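# Flip toast in pan with spatula, set spatula down

## Task

Use the steel turner (spatula) to flip the toast slice so it rests flat inside the frying pan with its browned side up. Afterwards put the turner down on the table so it contacts neither the pan nor the hot plate. Neither hand nor arm, alone or together, may ever touch the toast, the heating plate of the hot plate, or any part of the pan other than its plastic handle; one such contact fails at once. The pan and hot plate are not fixed, and at the end the pan must sit level and centred on the hot plate. Either hand may do any required step by itself.

## Robot and tools

Robot: two arms, left_arm (base on the +y side of the table) and right_arm (base on the -y side), facing each other across the table. Each carries an identical five-finger right hand, so hand axes and numbers mean the same on both. Scene frame: origin on the table top midway between the nominal bases, z up, table at z = 0. Calibrated bases: left_arm at (+0.046, +0.548, 0) m, right_arm at (+0.016, -0.526, 0) m, each with its z pointing up. Camera names: cam_high, cam_low, cam_left_wrist, cam_right_wrist, each 896x504.

Hand point: a point 0.05 m ahead of the palm where index pad and thumb tip would pinch. Its +z runs along straightened fingers (which extend 0.06 to 0.07 m past it), +y points out of the palm, +x points across the palm away from the thumb. A wrist bracket on the little-finger side can collide with things. All hand positions, velocities and targets in results are given in that arm's own base frame, in metres and quat_wxyz.

Row layout (used by execute_actions and move): 28 numbers, each in [-1, 1], always covering both arms. Left arm first: dx, dy, dz, rx, ry, rz, then little, ring, middle, index, thumb_bend, thumb_turn, force_limit, speed; then the same 14 for the right arm. dx..rz are an offset, not a pose: measured from that arm's Hand target as it was when the action or move started, along that arm's base axes, with rotation about the Hand target's position; rx, ry, rz form one rotation vector. Scale: 1.0 equals 0.6 m or 180 degrees. Sending all six zeros re-requests the current Hand target. Finger numbers are absolute targets: +1 open/straight, -1 curled closed; thumb_bend +1 straight, -1 bent; thumb_turn +1 beside the palm, -1 across in front of it. A pinch is roughly index -0.22, thumb_bend -0.75, thumb_turn -0.57. force_limit maps -1..+1 to about 0..10 N fingertip force (0..15 N for the two thumb motors); speed maps -1..+1 from nearly still to full travel in 0.6 s. No value means 'unchanged': to keep a hand as is, resend its last executed eight numbers (or, if none yet, its hand_measured six plus hand_force_limit and hand_speed). For a gentle grip close at speed -0.9 or below. To tighten, raise force_limit and command further closed than hand_measured.

Tools:
- execute_actions(actions, cameras): actions is a list of actions; each action is a list of up to 15 rows, one per 1/30 s step, the last row held to fill 15 steps. Every row in an action counts from the action's start pose. Empty list just returns state and images.
- move(target, speed, blend, stop_force, zero, blocking, cameras): target is one 28-number row or a list of up to 15 rows, all offsets from the same starting Hand targets. Straight-line paths, no obstacle avoidance, at most 10 s total. speed in m/s, 0.002 to 0.5 (default 0.25), rotation capped at twice that in rad/s; one value or one per target. blend in m rounds corners of a list. stop_force in N (3 to 40, one value for both arms) ends an arm's path when its wrist sensor feels that much push against its motion; not reliable while the hand rotates; omit it when backing off a contact. zero (only with stop_force) re-zeroes moving arms first (default true). blocking=false returns after about 0.5 s while the move continues; not allowed with stop_force. Result adds a 'move:' line: done, off_target, moving, held or fault, plus limits (paced = pose clipped, held = steps withheld).
- wait(seconds 0 to 10, cameras): lets time pass holding commands.
- stop(cameras): brakes a running move.
- zoom_image(camera, region [x0, y0, x1, y1] pixels, at most 504x504): enlarged view of that camera's latest image.
- show_instructions(): shows the reference image(s).
- zero_wrist_force(arm: left_arm or right_arm): zeroes that wrist sensor and stop_force baseline.
- finished_scene(scene): integer, the current scene's number; ends it irreversibly.

Control behaviour: each step the commanded pose is clipped to within 150 mm and 16 degrees of the measured pose; Hand target in results is the post-clip command, and later offsets count from it. The hand often stops short; resend (even zeros) or add the missing distance. Motion lags commands by about 0.09 s or 0.17 to 0.20 s.

Result lines: end_effector_position/quat/velocities; Hand target; Joint positions, velocities ('within noise' when still), torques; hand_measured, hand_stopped_by (moving, target, force, stalled, fault), hand_load_n (positive pushes fingers open; near 0 means grip lost); hand_force_limit, hand_speed; Wrist force and Wrist torque in the end-effector axes plus a peak-force line; step readings of positions for execute_actions; the scene number at the end; MOTOR HOT or fault lines when relevant.

Avoid: any hand or arm contact with toast, heating plate or pan body (only its plastic grip may be touched); pushing the pan off centre or tilting it; dropping the turner or anything off the table; fast strikes and hard presses. Wrist joint contact limit is 19.7 N m (shoulder and elbow 132 N m) and about 150 N net force triggers a 10 s arm stop; commanding even slightly beyond a firm contact can do it. Keep the arms apart, avoid paths near an arm's own base, avoid long stretched holds (motor heating, braking at 85 °C), and don't overload fingers with heavy or fast-swung loads.

Each tool is called after ">>>" as name(argument=value, ...) on one line, values as JSON.

Reference images:

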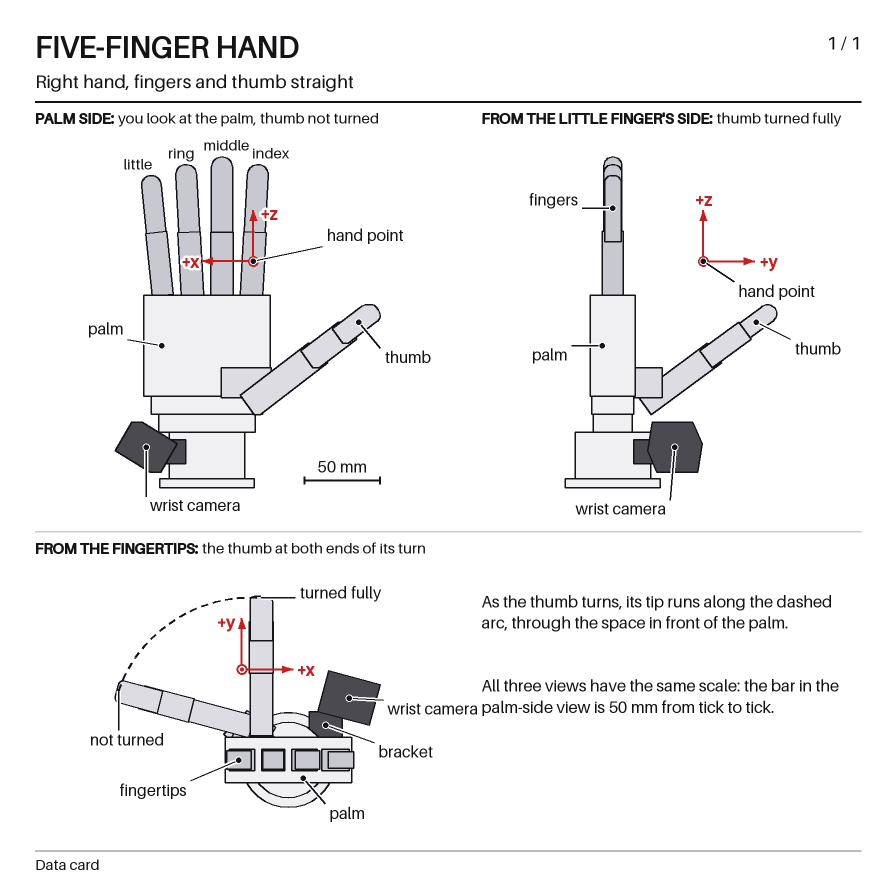

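## Session

>>> execute_actions(actions=[])

>>> zoom_image(camera="cam_high", region=[200, 180, 620, 420])

>>> zoom_image(camera="cam_low", region=[250, 180, 600, 340])

Scene clock: 0.00 s.
left_arm: end_effector_position=(+0.0647, +0.2775, +0.4847) hand_measured=(+1.000, +1.000, +1.000, +1.000, +1.000, +1.000) hand_load_n=(+0.0, +0.0, +0.0, +0.0, +0.0, +0.0) hand_stopped_by=(target, target, target, target, target, target) hand_force_limit=0.00 hand_speed=-0.80 end_effector_quat_wxyz=(-0.001, -0.425, +0.905, -0.006) | right_arm: end_effector_position=(+0.2693, -0.1321, +0.4835) hand_measured=(+1.000, +1.000, +1.000, +1.000, +1.000, +1.000) hand_load_n=(+0.0, +0.0, +0.0, +0.0, +0.0, +0.0) hand_stopped_by=(target, target, target, target, target, target) hand_force_limit=0.00 hand_speed=-0.80 end_effector_quat_wxyz=(+0.018, +0.446, +0.895, +0.002)
Joint positions: left_arm=[0.579 -1.727 1.326 1.976 1.583 -1.871] | right_arm=[-1.216 -1.72 1.324 1.942 1.544 -1.862]
Joint velocities: within noise
Joint torques (N m): no reading
Motor temperatures (°C): left_arm=[34 32 32 36 34 41] | right_arm=[31 29 28 37 29 38]
Wrist force (N): no reading
Wrist torque (N m): no reading
Wrist force, peak (N): no reading
Hand target: left_arm +0.0648, +0.2775, +0.4847; -0.001, -0.425, +0.905, -0.006 | right_arm +0.2693, -0.1321, +0.4835; +0.018, +0.446, +0.895, +0.002
camera_calibration:
cam_left_wrist: T_world_to_cam=[[-0.900449, 0.434898, 0.00742818, -0.0637468], [0.372032, 0.761215, 0.531171, -0.497381], [0.225351, 0.481056, -0.847232, 0.374174], [0, 0, 0, 1]] pos_world=[0.0433208, 0.226339, 0.58168]
cam_right_wrist: T_world_to_cam=[[0.643652, 0.765318, -0.000505404, -0.062538], [0.642122, -0.539681, 0.544448, -0.502371], [0.416403, -0.350759, -0.838794, 0.360555], [0, 0, 0, 1]] pos_world=[0.2127, -0.0967905, 0.575915]

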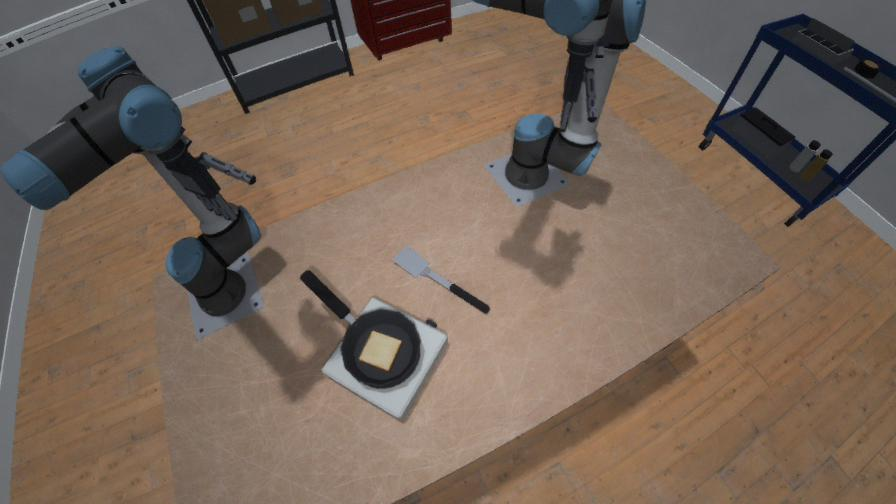

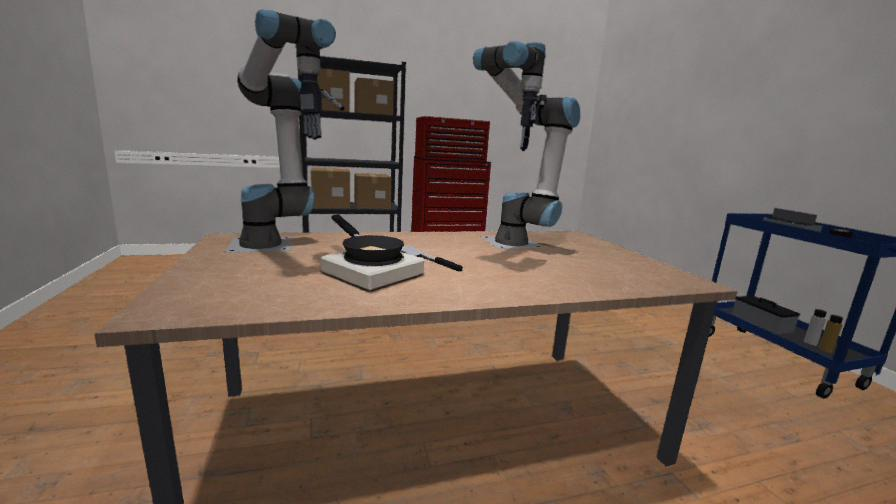

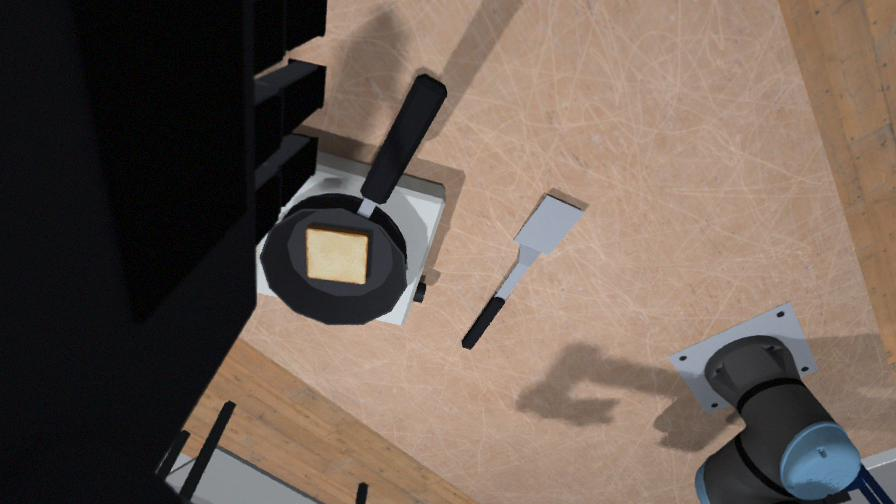

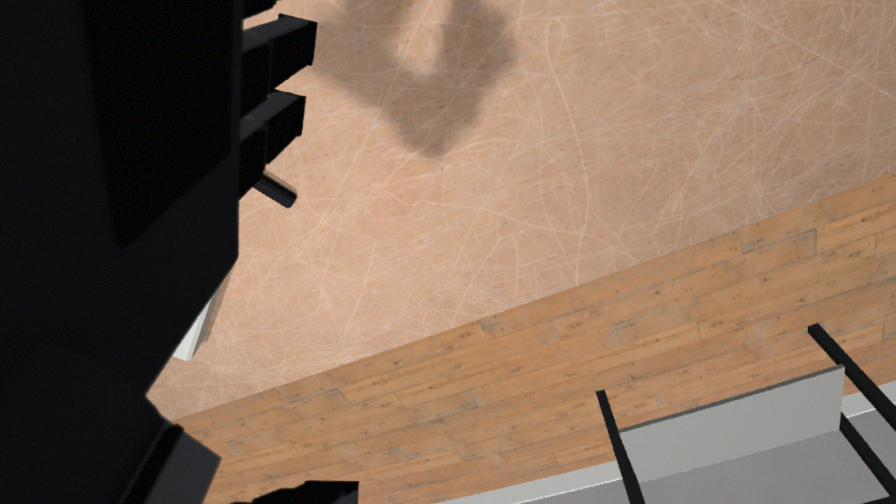

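Scaled by 1.200 from the camera's 896x504 image, which has a finer 1280x720 frame.

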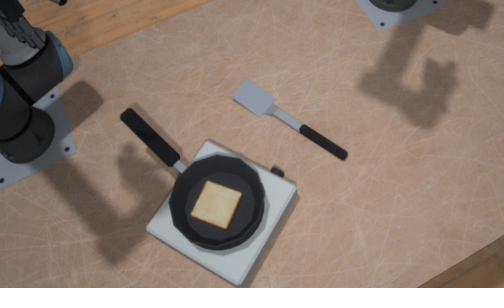

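Scaled by 1.440 from the camera's 896x504 image, which has a finer 1280x720 frame.

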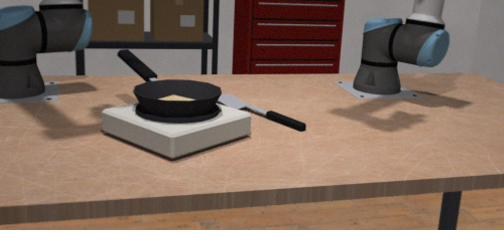

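>>> move(target=[[0.2348,0.2793,-0.1612,0.0592,0.0650,-0.7577,1,1,1,1,1,1,0,-0.8,0.606,-0.3815,-0.14,-0.4475,-0.2532,0.7842,0.4,0.4,0.4,0.4,-0.35,-0.85,-0.4,-0.2],[0.2348,0.2793,-0.1612,0.0592,0.0650,-0.7577,1,1,1,1,1,1,0,-0.8,0.606,-0.3815,-0.5558,-0.4475,-0.2532,0.7842,0.4,0.4,0.4,0.4,-0.35,-0.85,-0.4,-0.2]], speed=[0.3,0.2])

Scene clock: 26.30 s.
left_arm: end_effector_position=(+0.2056, +0.4451, +0.3880) hand_measured=(+1.000, +1.000, +1.000, +1.000, +1.000, +1.000) hand_load_n=(+0.0, +0.0, +0.0, +0.0, +0.0, +0.0) hand_stopped_by=(target, target, target, target, target, target) hand_force_limit=0.00 hand_speed=-0.80 end_effector_quat_wxyz=(-0.047, +0.682, +0.723, +0.098) | right_arm: end_effector_position=(+0.6329, -0.3610, +0.1502) hand_measured=(+0.400, +0.400, +0.400, +0.400, -0.350, -0.850) hand_load_n=(+0.0, +0.0, -0.5, +0.0, +0.0, +0.0) hand_stopped_by=(target, target, target, target, target, target) hand_force_limit=-0.40 hand_speed=-0.20 end_effector_quat_wxyz=(-0.453, +0.710, -0.454, +0.290)
Joint positions: left_arm=[0.969 -1.25 1.021 1.59 1.508 0.916] | right_arm=[-0.999 -0.579 0.723 1.136 0.456 -4.391]
Joint velocities: within noise
Joint torques (N m): left_arm=[-10.87 -33.53 -14.06 5.17 -1.12 2.28] | right_arm=[-6.36 -58.96 -20.56 3.87 -2.73 -1.17]
Motor temperatures (°C): left_arm=[34 32 32 36 34 41] | right_arm=[31 29 28 37 29 38]
Wrist force (N): left_arm=[-0.4 0.3 -0.3] | right_arm=[1.2 -0.8 0.2]
Wrist torque (N m): left_arm=[0.07 0.01 -0.03] | right_arm=[0.17 -0.15 0.24]
Wrist force, peak (N): left_arm=[-0.4 0.4 -0.5] | right_arm=[0.7 -2.0 -0.6]
Hand target: left_arm +0.2056, +0.4451, +0.3880; -0.047, +0.682, +0.723, +0.098 | right_arm +0.6329, -0.3610, +0.1501; -0.453, +0.710, -0.454, +0.290
Off the commanded pose: left_arm 0.000 m, 0 deg | right_arm 0.000 m, 0 deg.
elbow stopped short (right arm): the move would have taken joint 3 (elbow) straighter than the controller allows.
move: done
camera_calibration:
cam_left_wrist: T_world_to_cam=[[0.94974, 0.280612, 0.138748, -0.371787], [0.211629, -0.902152, 0.375945, 0.207574], [0.230667, -0.327687, -0.916196, 0.565493], [0, 0, 0, 1]] pos_world=[0.178732, 0.476896, 0.49165]
cam_right_wrist: T_world_to_cam=[[-0.269711, -0.371058, -0.888579, 0.179595], [-0.849173, 0.526762, 0.0377814, 0.72702], [0.454051, 0.764747, -0.457165, 0.170816], [0, 0, 0, 1]] pos_world=[0.588245, -0.446957, 0.210208]

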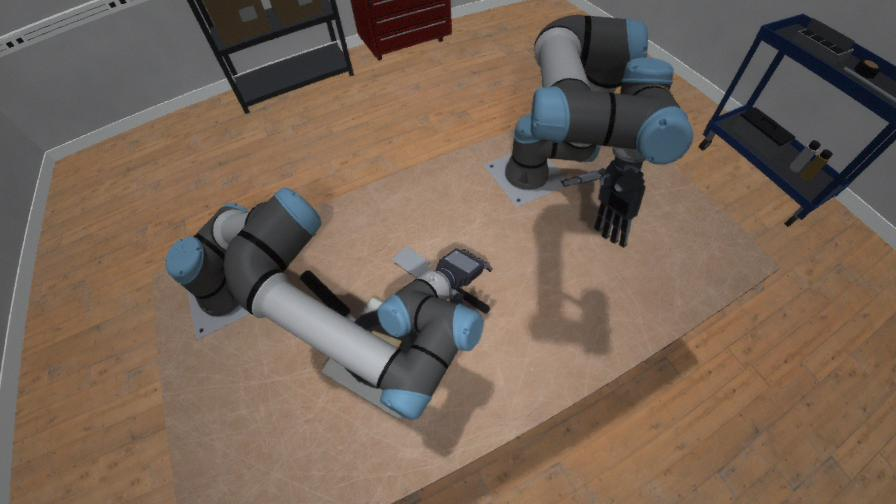

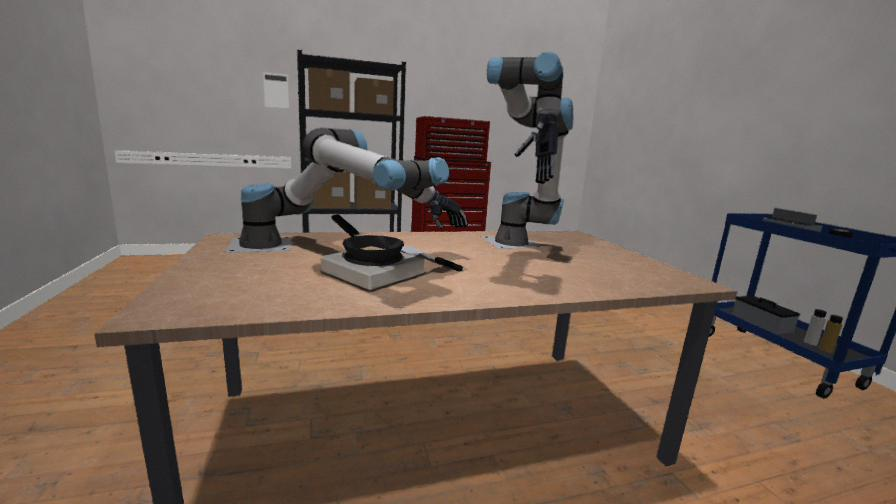

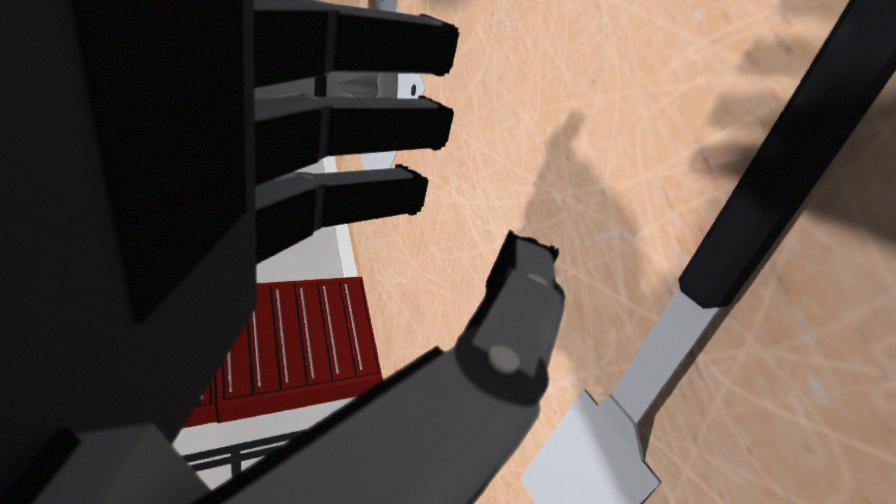

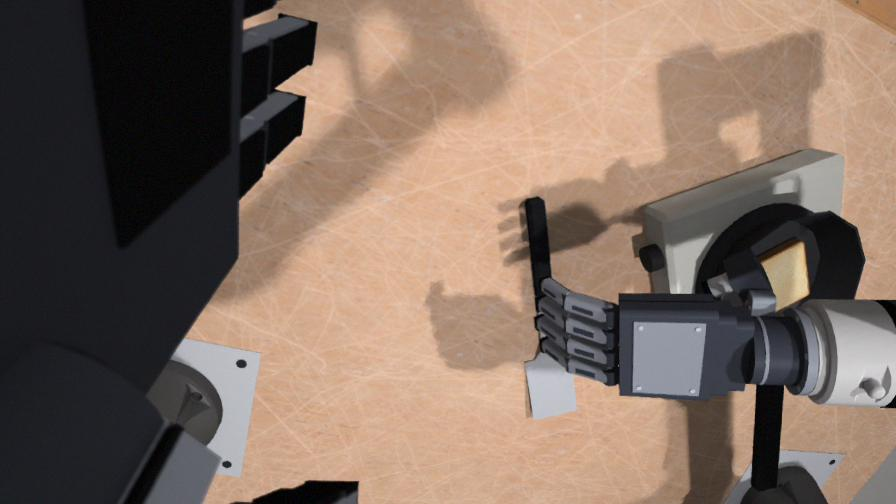

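>>> move(target=[[0,0,0,0,0,0,1,1,1,1,1,1,0,-0.8,0,0,0.45,0,0,0,1,1,1,1,1,1,0,0],[0,0,0,0,0,0,1,1,1,1,1,1,0,-0.8,-0.7877,-0.2747,0.3967,0.3145,0.4000,-0.7022,1,1,1,1,1,1,0,0]], speed=[0.2,0.3])

Scene clock: 50.07 s.
left_arm: end_effector_position=(+0.2056, +0.4451, +0.3880) hand_measured=(+1.000, +1.000, +1.000, +1.000, +1.000, +1.000) hand_load_n=(+0.0, +0.0, +0.0, +0.0, -0.5, +0.0) hand_stopped_by=(target, target, target, target, target, target) hand_force_limit=0.00 hand_speed=-0.80 end_effector_quat_wxyz=(-0.047, +0.682, +0.723, +0.098) | right_arm: end_effector_position=(+0.1599, -0.5237, +0.3866) hand_measured=(+1.000, +1.000, +1.000, +1.000, +1.000, +1.000) hand_load_n=(+0.0, +0.0, +0.0, +0.0, +0.0, +0.0) hand_stopped_by=(target, target, target, target, target, target) hand_force_limit=0.00 hand_speed=0.00 end_effector_quat_wxyz=(-0.039, +0.268, +0.963, +0.014)
Joint positions: left_arm=[0.969 -1.25 1.021 1.59 1.508 0.916] | right_arm=[-1.595 -0.631 0.035 2.213 1.639 -2.621]
Joint velocities: within noise
Joint torques (N m): left_arm=[-10.66 -33.74 -22.81 4.52 -1.14 1.86] | right_arm=[1.54 -62.98 -26.62 0.79 -0.57 0.1]
Motor temperatures (°C): left_arm=[34 32 32 36 34 41] | right_arm=[31 29 27 37 29 38]
Wrist force (N): left_arm=[-0.4 0.4 -0.2] | right_arm=[1.0 -0.2 -1.0]
Wrist torque (N m): left_arm=[0.09 0.00 -0.03] | right_arm=[0.03 -0.08 0.03]
Wrist force, peak (N): left_arm=[-0.7 0.5 -0.5] | right_arm=[0.9 -2.0 -0.8]
Hand target: left_arm +0.2056, +0.4451, +0.3880; -0.047, +0.682, +0.723, +0.098 | right_arm +0.1603, -0.5258, +0.3881; -0.089, +0.243, +0.964, +0.063
Off the commanded pose: left_arm 0.000 m, 0 deg | right_arm 0.003 m, 9 deg.
elbow stopped short (right arm): the move would have taken joint 3 (elbow) straighter than the controller allows.
move: off_target (right_arm)
camera_calibration:
cam_left_wrist: T_world_to_cam=[[0.94974, 0.280612, 0.138748, -0.371787], [0.211629, -0.902152, 0.375945, 0.207574], [0.230666, -0.327687, -0.916195, 0.565493], [0, 0, 0, 1]] pos_world=[0.178732, 0.476896, 0.49165]
cam_right_wrist: T_world_to_cam=[[0.312711, 0.94978, 0.0113718, 0.452472], [0.848286, -0.284641, 0.446532, -0.4522], [0.427344, -0.129989, -0.894695, 0.322917], [0, 0, 0, 1]] pos_world=[0.104105, -0.516489, 0.485689]

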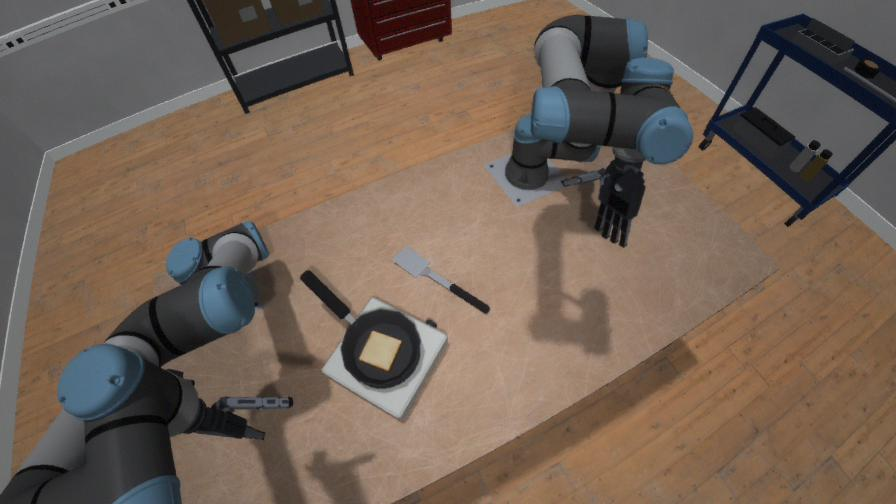

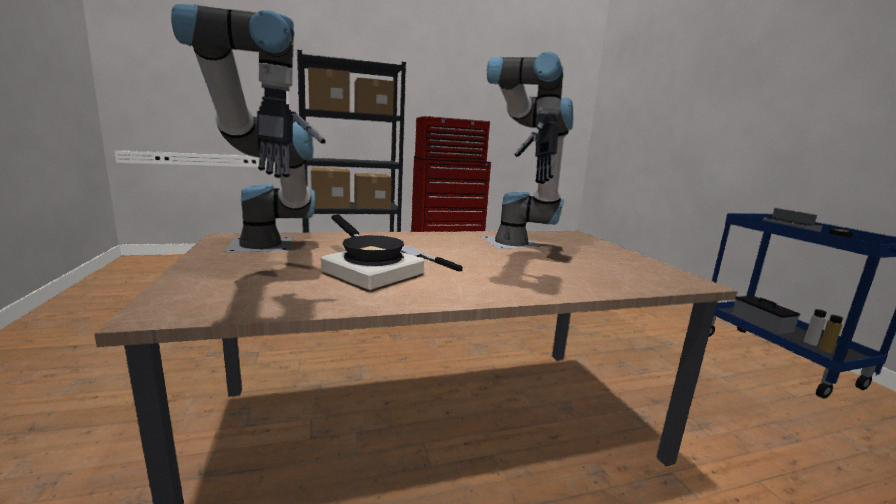

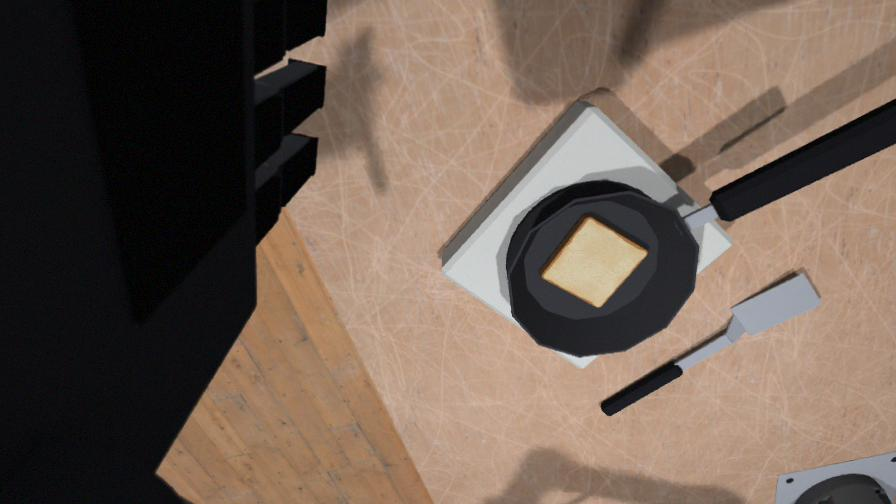

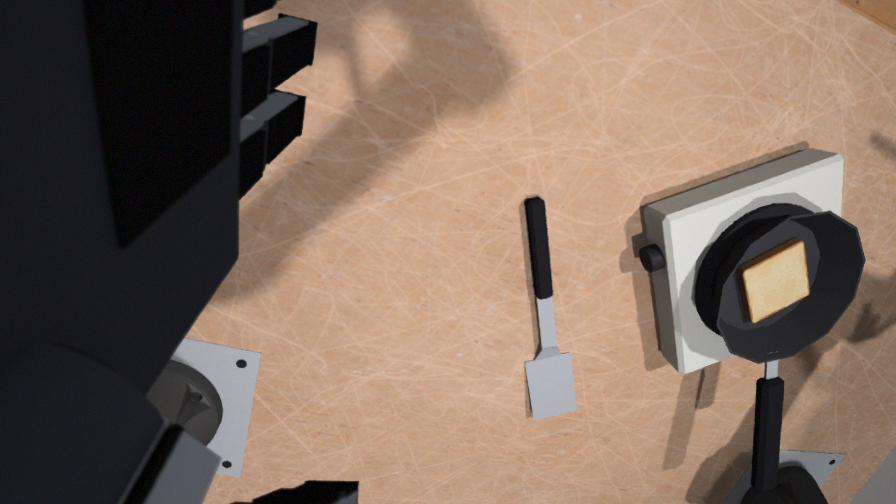

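>>> move(target=[0.3002,-0.159,-0.4467,0.4609,0.2043,-0.6926,0.4,0.4,0.4,0.4,-0.35,-0.85,-0.4,-0.2,-0.0007,0.0035,-0.05,-0.0392,-0.0220,-0.0147,1,1,1,1,1,1,0,0], speed=0.25)

>>> zoom_image(camera="cam_left_wrist", region=[560, 254, 896, 504])

Scene clock: 61.03 s.
left_arm: end_effector_position=(+0.3856, +0.3497, +0.1199) hand_measured=(+0.400, +0.400, +0.400, +0.400, -0.350, -0.850) hand_load_n=(+0.0, +0.0, +0.0, +0.0, +0.0, -0.5) hand_stopped_by=(target, target, target, target, target, target) hand_force_limit=-0.40 hand_speed=-0.20 end_effector_quat_wxyz=(-0.459, +0.721, -0.438, +0.280) | right_arm: end_effector_position=(+0.1598, -0.5237, +0.3581) hand_measured=(+1.000, +1.000, +1.000, +1.000, +1.000, +1.000) hand_load_n=(+0.0, +0.0, +0.0, +0.0, +0.0, +0.0) hand_stopped_by=(target, target, target, target, target, target) hand_force_limit=0.00 hand_speed=0.00 end_effector_quat_wxyz=(-0.039, +0.267, +0.963, +0.014)
Joint positions: left_arm=[0.374 -1.559 2.145 -0.149 1.478 3.097] | right_arm=[-1.595 -0.775 0.396 1.996 1.64 -2.622]
Joint velocities: within noise
Joint torques (N m): left_arm=[4.03 -27.23 -34.93 -0.97 0.88 2.64] | right_arm=[7.77 -53.1 -29.88 5.33 0.55 -1.29]
Motor temperatures (°C): left_arm=[34 32 32 36 34 41] | right_arm=[31 29 27 37 29 38]
Wrist force (N): left_arm=[-0.4 2.5 -2.0] | right_arm=[0.7 -0.4 -1.1]
Wrist torque (N m): left_arm=[0.31 0.20 0.11] | right_arm=[0.04 -0.02 -0.01]
Wrist force, peak (N): left_arm=[-2.3 3.2 -2.8] | right_arm=[1.0 -0.4 -1.2]
Hand target: left_arm +0.3858, +0.3497, +0.1200; -0.459, +0.720, -0.438, +0.280 | right_arm +0.1598, -0.5237, +0.3581; -0.039, +0.267, +0.963, +0.014
Off the commanded pose: left_arm 0.000 m, 0 deg | right_arm 0.000 m, 0 deg.
move: done
camera_calibration:
cam_left_wrist: T_world_to_cam=[[-0.265711, -0.408591, -0.873184, 0.352293], [-0.883433, 0.465787, 0.0508732, 0.167127], [0.385932, 0.784917, -0.484728, -0.253607], [0, 0, 0, 1]] pos_world=[0.339129, 0.265159, 0.176184]
cam_right_wrist: T_world_to_cam=[[0.311279, 0.95024, 0.0122552, 0.452974], [0.849015, -0.283867, 0.445638, -0.438852], [0.426942, -0.128313, -0.895129, 0.298501], [0, 0, 0, 1]] pos_world=[0.104148, -0.516708, 0.457215]

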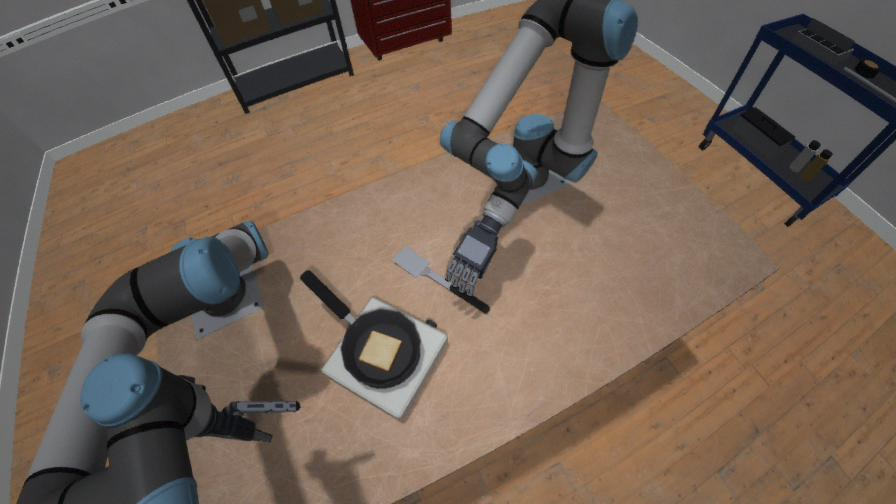

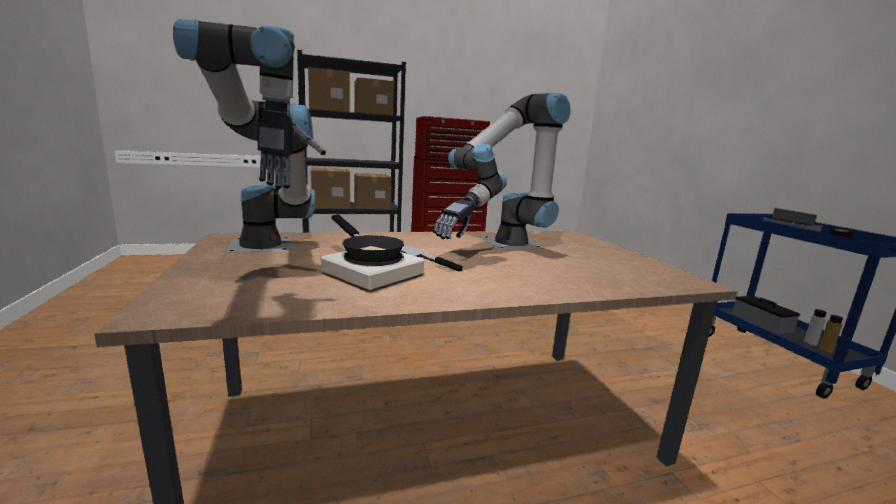

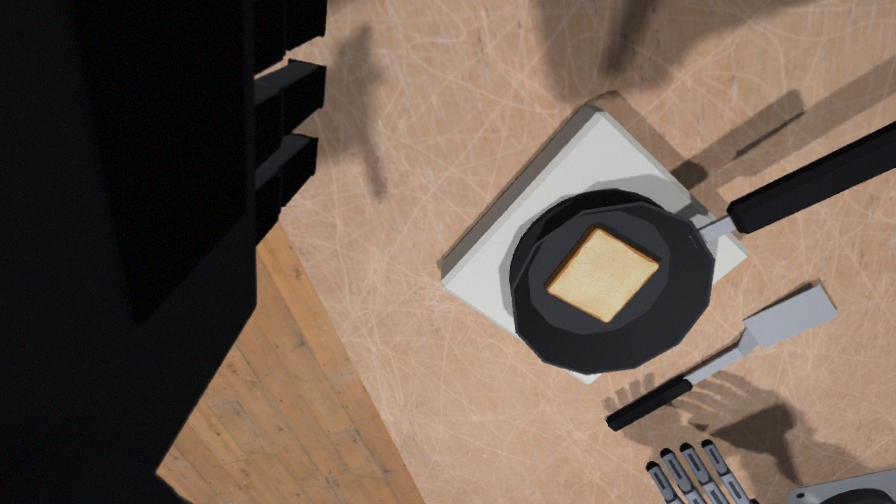

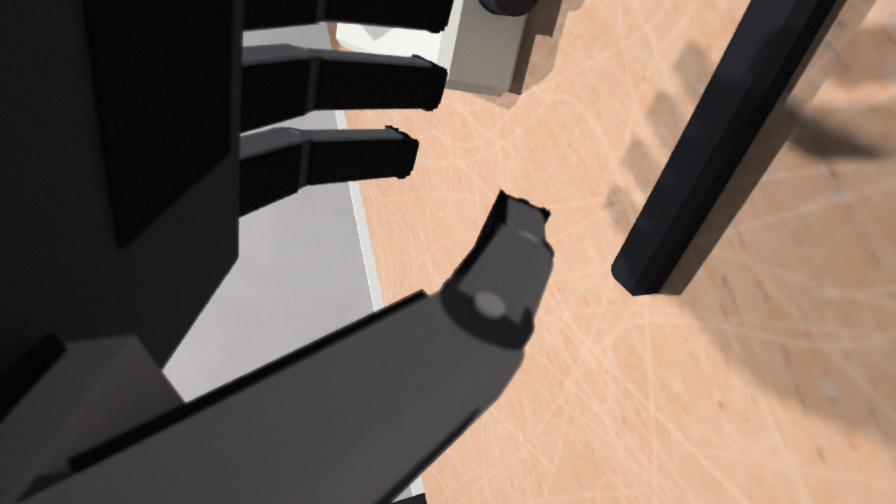

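Scaled by 1.500 from the camera's 896x504 image, which has a finer 1280x720 frame.

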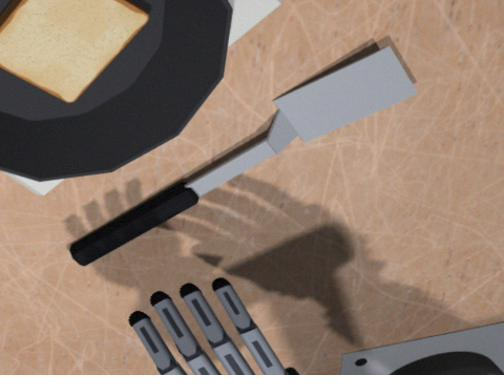

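>>> move(target=[0,0,-0.1742,0,0,0,0.4,0.4,0.4,0.4,-0.35,-0.85,-0.4,-0.2,0,0,0,0,0,0,1,1,1,1,1,1,0,0], speed=0.06, stop_force=5)

>>> zoom_image(camera="cam_left_wrist", region=[560, 254, 896, 504])

>>> zoom_image(camera="cam_low", region=[380, 200, 500, 290])

Scene clock: 65.53 s.
left_arm: end_effector_position=(+0.3858, +0.3497, +0.0155) hand_measured=(+0.400, +0.400, +0.400, +0.400, -0.350, -0.850) hand_load_n=(+0.0, +0.0, +0.0, +0.0, +0.0, +0.0) hand_stopped_by=(target, target, target, target, target, target) hand_force_limit=-0.40 hand_speed=-0.20 end_effector_quat_wxyz=(-0.459, +0.720, -0.438, +0.280) | right_arm: end_effector_position=(+0.1598, -0.5237, +0.3581) hand_measured=(+1.000, +1.000, +1.000, +1.000, +1.000, +1.000) hand_load_n=(+0.0, +0.0, +0.0, +0.0, +0.0, +0.0) hand_stopped_by=(target, target, target, target, target, target) hand_force_limit=0.00 hand_speed=0.00 end_effector_quat_wxyz=(-0.039, +0.267, +0.963, +0.014)
Joint positions: left_arm=[0.374 -1.35 2.266 -0.479 1.478 3.097] | right_arm=[-1.595 -0.775 0.396 1.996 1.64 -2.622]
Joint velocities: within noise
Joint torques (N m): left_arm=[7.31 -23.36 -29.12 -1.71 1.1 2.55] | right_arm=[-0.31 -47.69 -29.48 6.86 -1.04 -0.66]
Motor temperatures (°C): left_arm=[34 32 32 36 34 41] | right_arm=[31 29 27 37 29 38]
Wrist force (N): left_arm=[-0.4 2.4 -1.8] | right_arm=[0.6 -0.4 -1.2]
Wrist torque (N m): left_arm=[0.30 0.19 0.11] | right_arm=[0.03 -0.01 -0.01]
Wrist force, peak (N): left_arm=[-0.5 2.6 -2.5] | right_arm=[0.9 -0.3 -1.2]
Hand target: left_arm +0.3858, +0.3497, +0.0155; -0.459, +0.720, -0.438, +0.280 | right_arm +0.1598, -0.5237, +0.3581; -0.039, +0.267, +0.963, +0.014
Off the commanded pose: left_arm 0.000 m, 0 deg | right_arm 0.000 m, 0 deg.
move: done
camera_calibration:
cam_left_wrist: T_world_to_cam=[[-0.265732, -0.408306, -0.873311, 0.261024], [-0.88328, 0.46608, 0.0508555, 0.172404], [0.386268, 0.784892, -0.484501, -0.304377], [0, 0, 0, 1]] pos_world=[0.339215, 0.265126, 0.0717163]
cam_right_wrist: T_world_to_cam=[[0.311286, 0.950236, 0.0123685, 0.452918], [0.849007, -0.283925, 0.445616, -0.438874], [0.426952, -0.128213, -0.895139, 0.298569], [0, 0, 0, 1]] pos_world=[0.104146, -0.516706, 0.457228]

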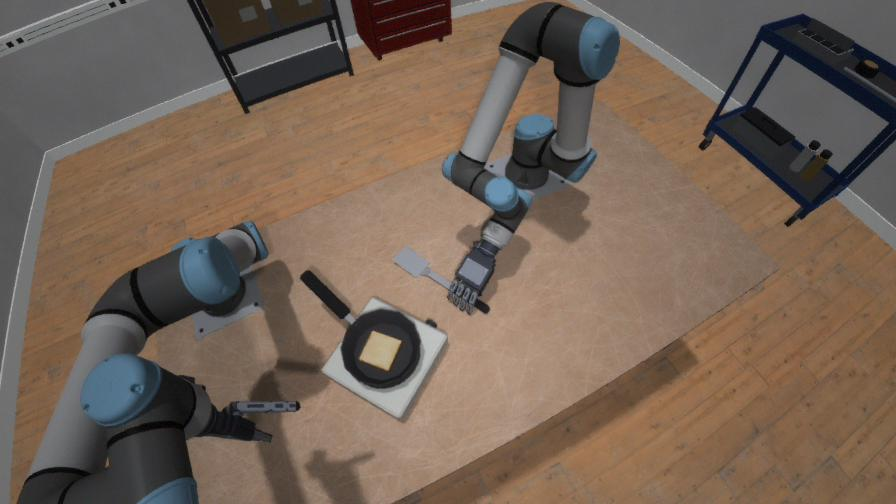

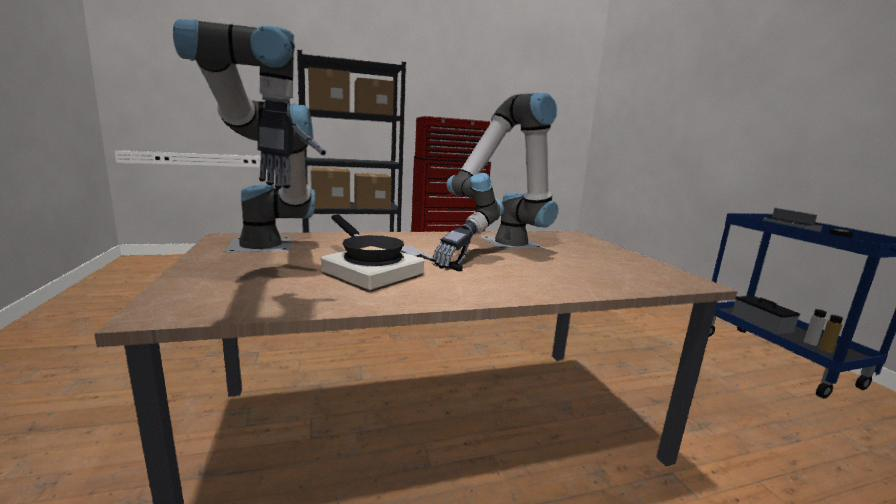

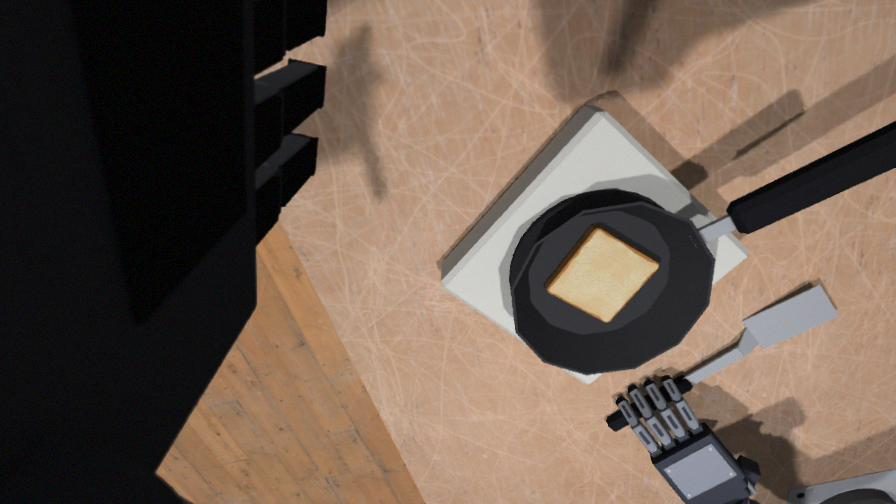

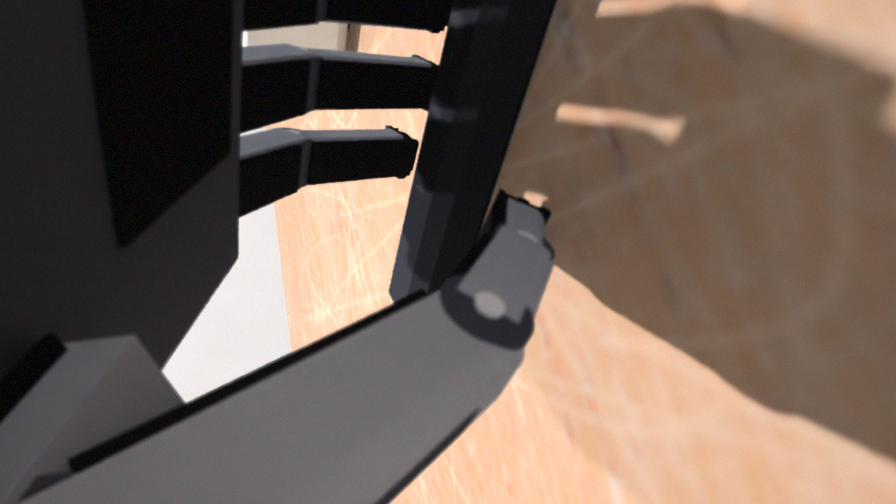

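Scaled by 1.500 from the camera's 896x504 image, which has a finer 1280x720 frame.

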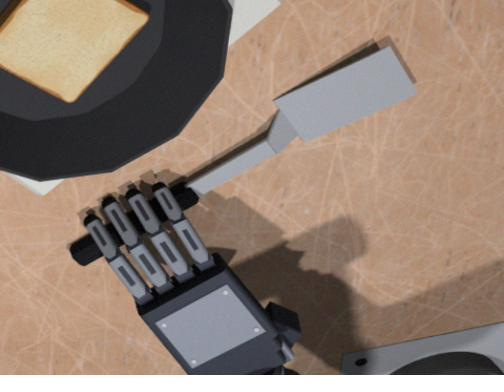

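Scaled by 4.200 from the camera's 896x504 image, which has a finer 1280x720 frame.

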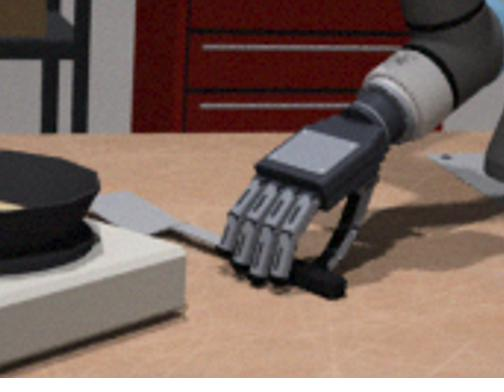

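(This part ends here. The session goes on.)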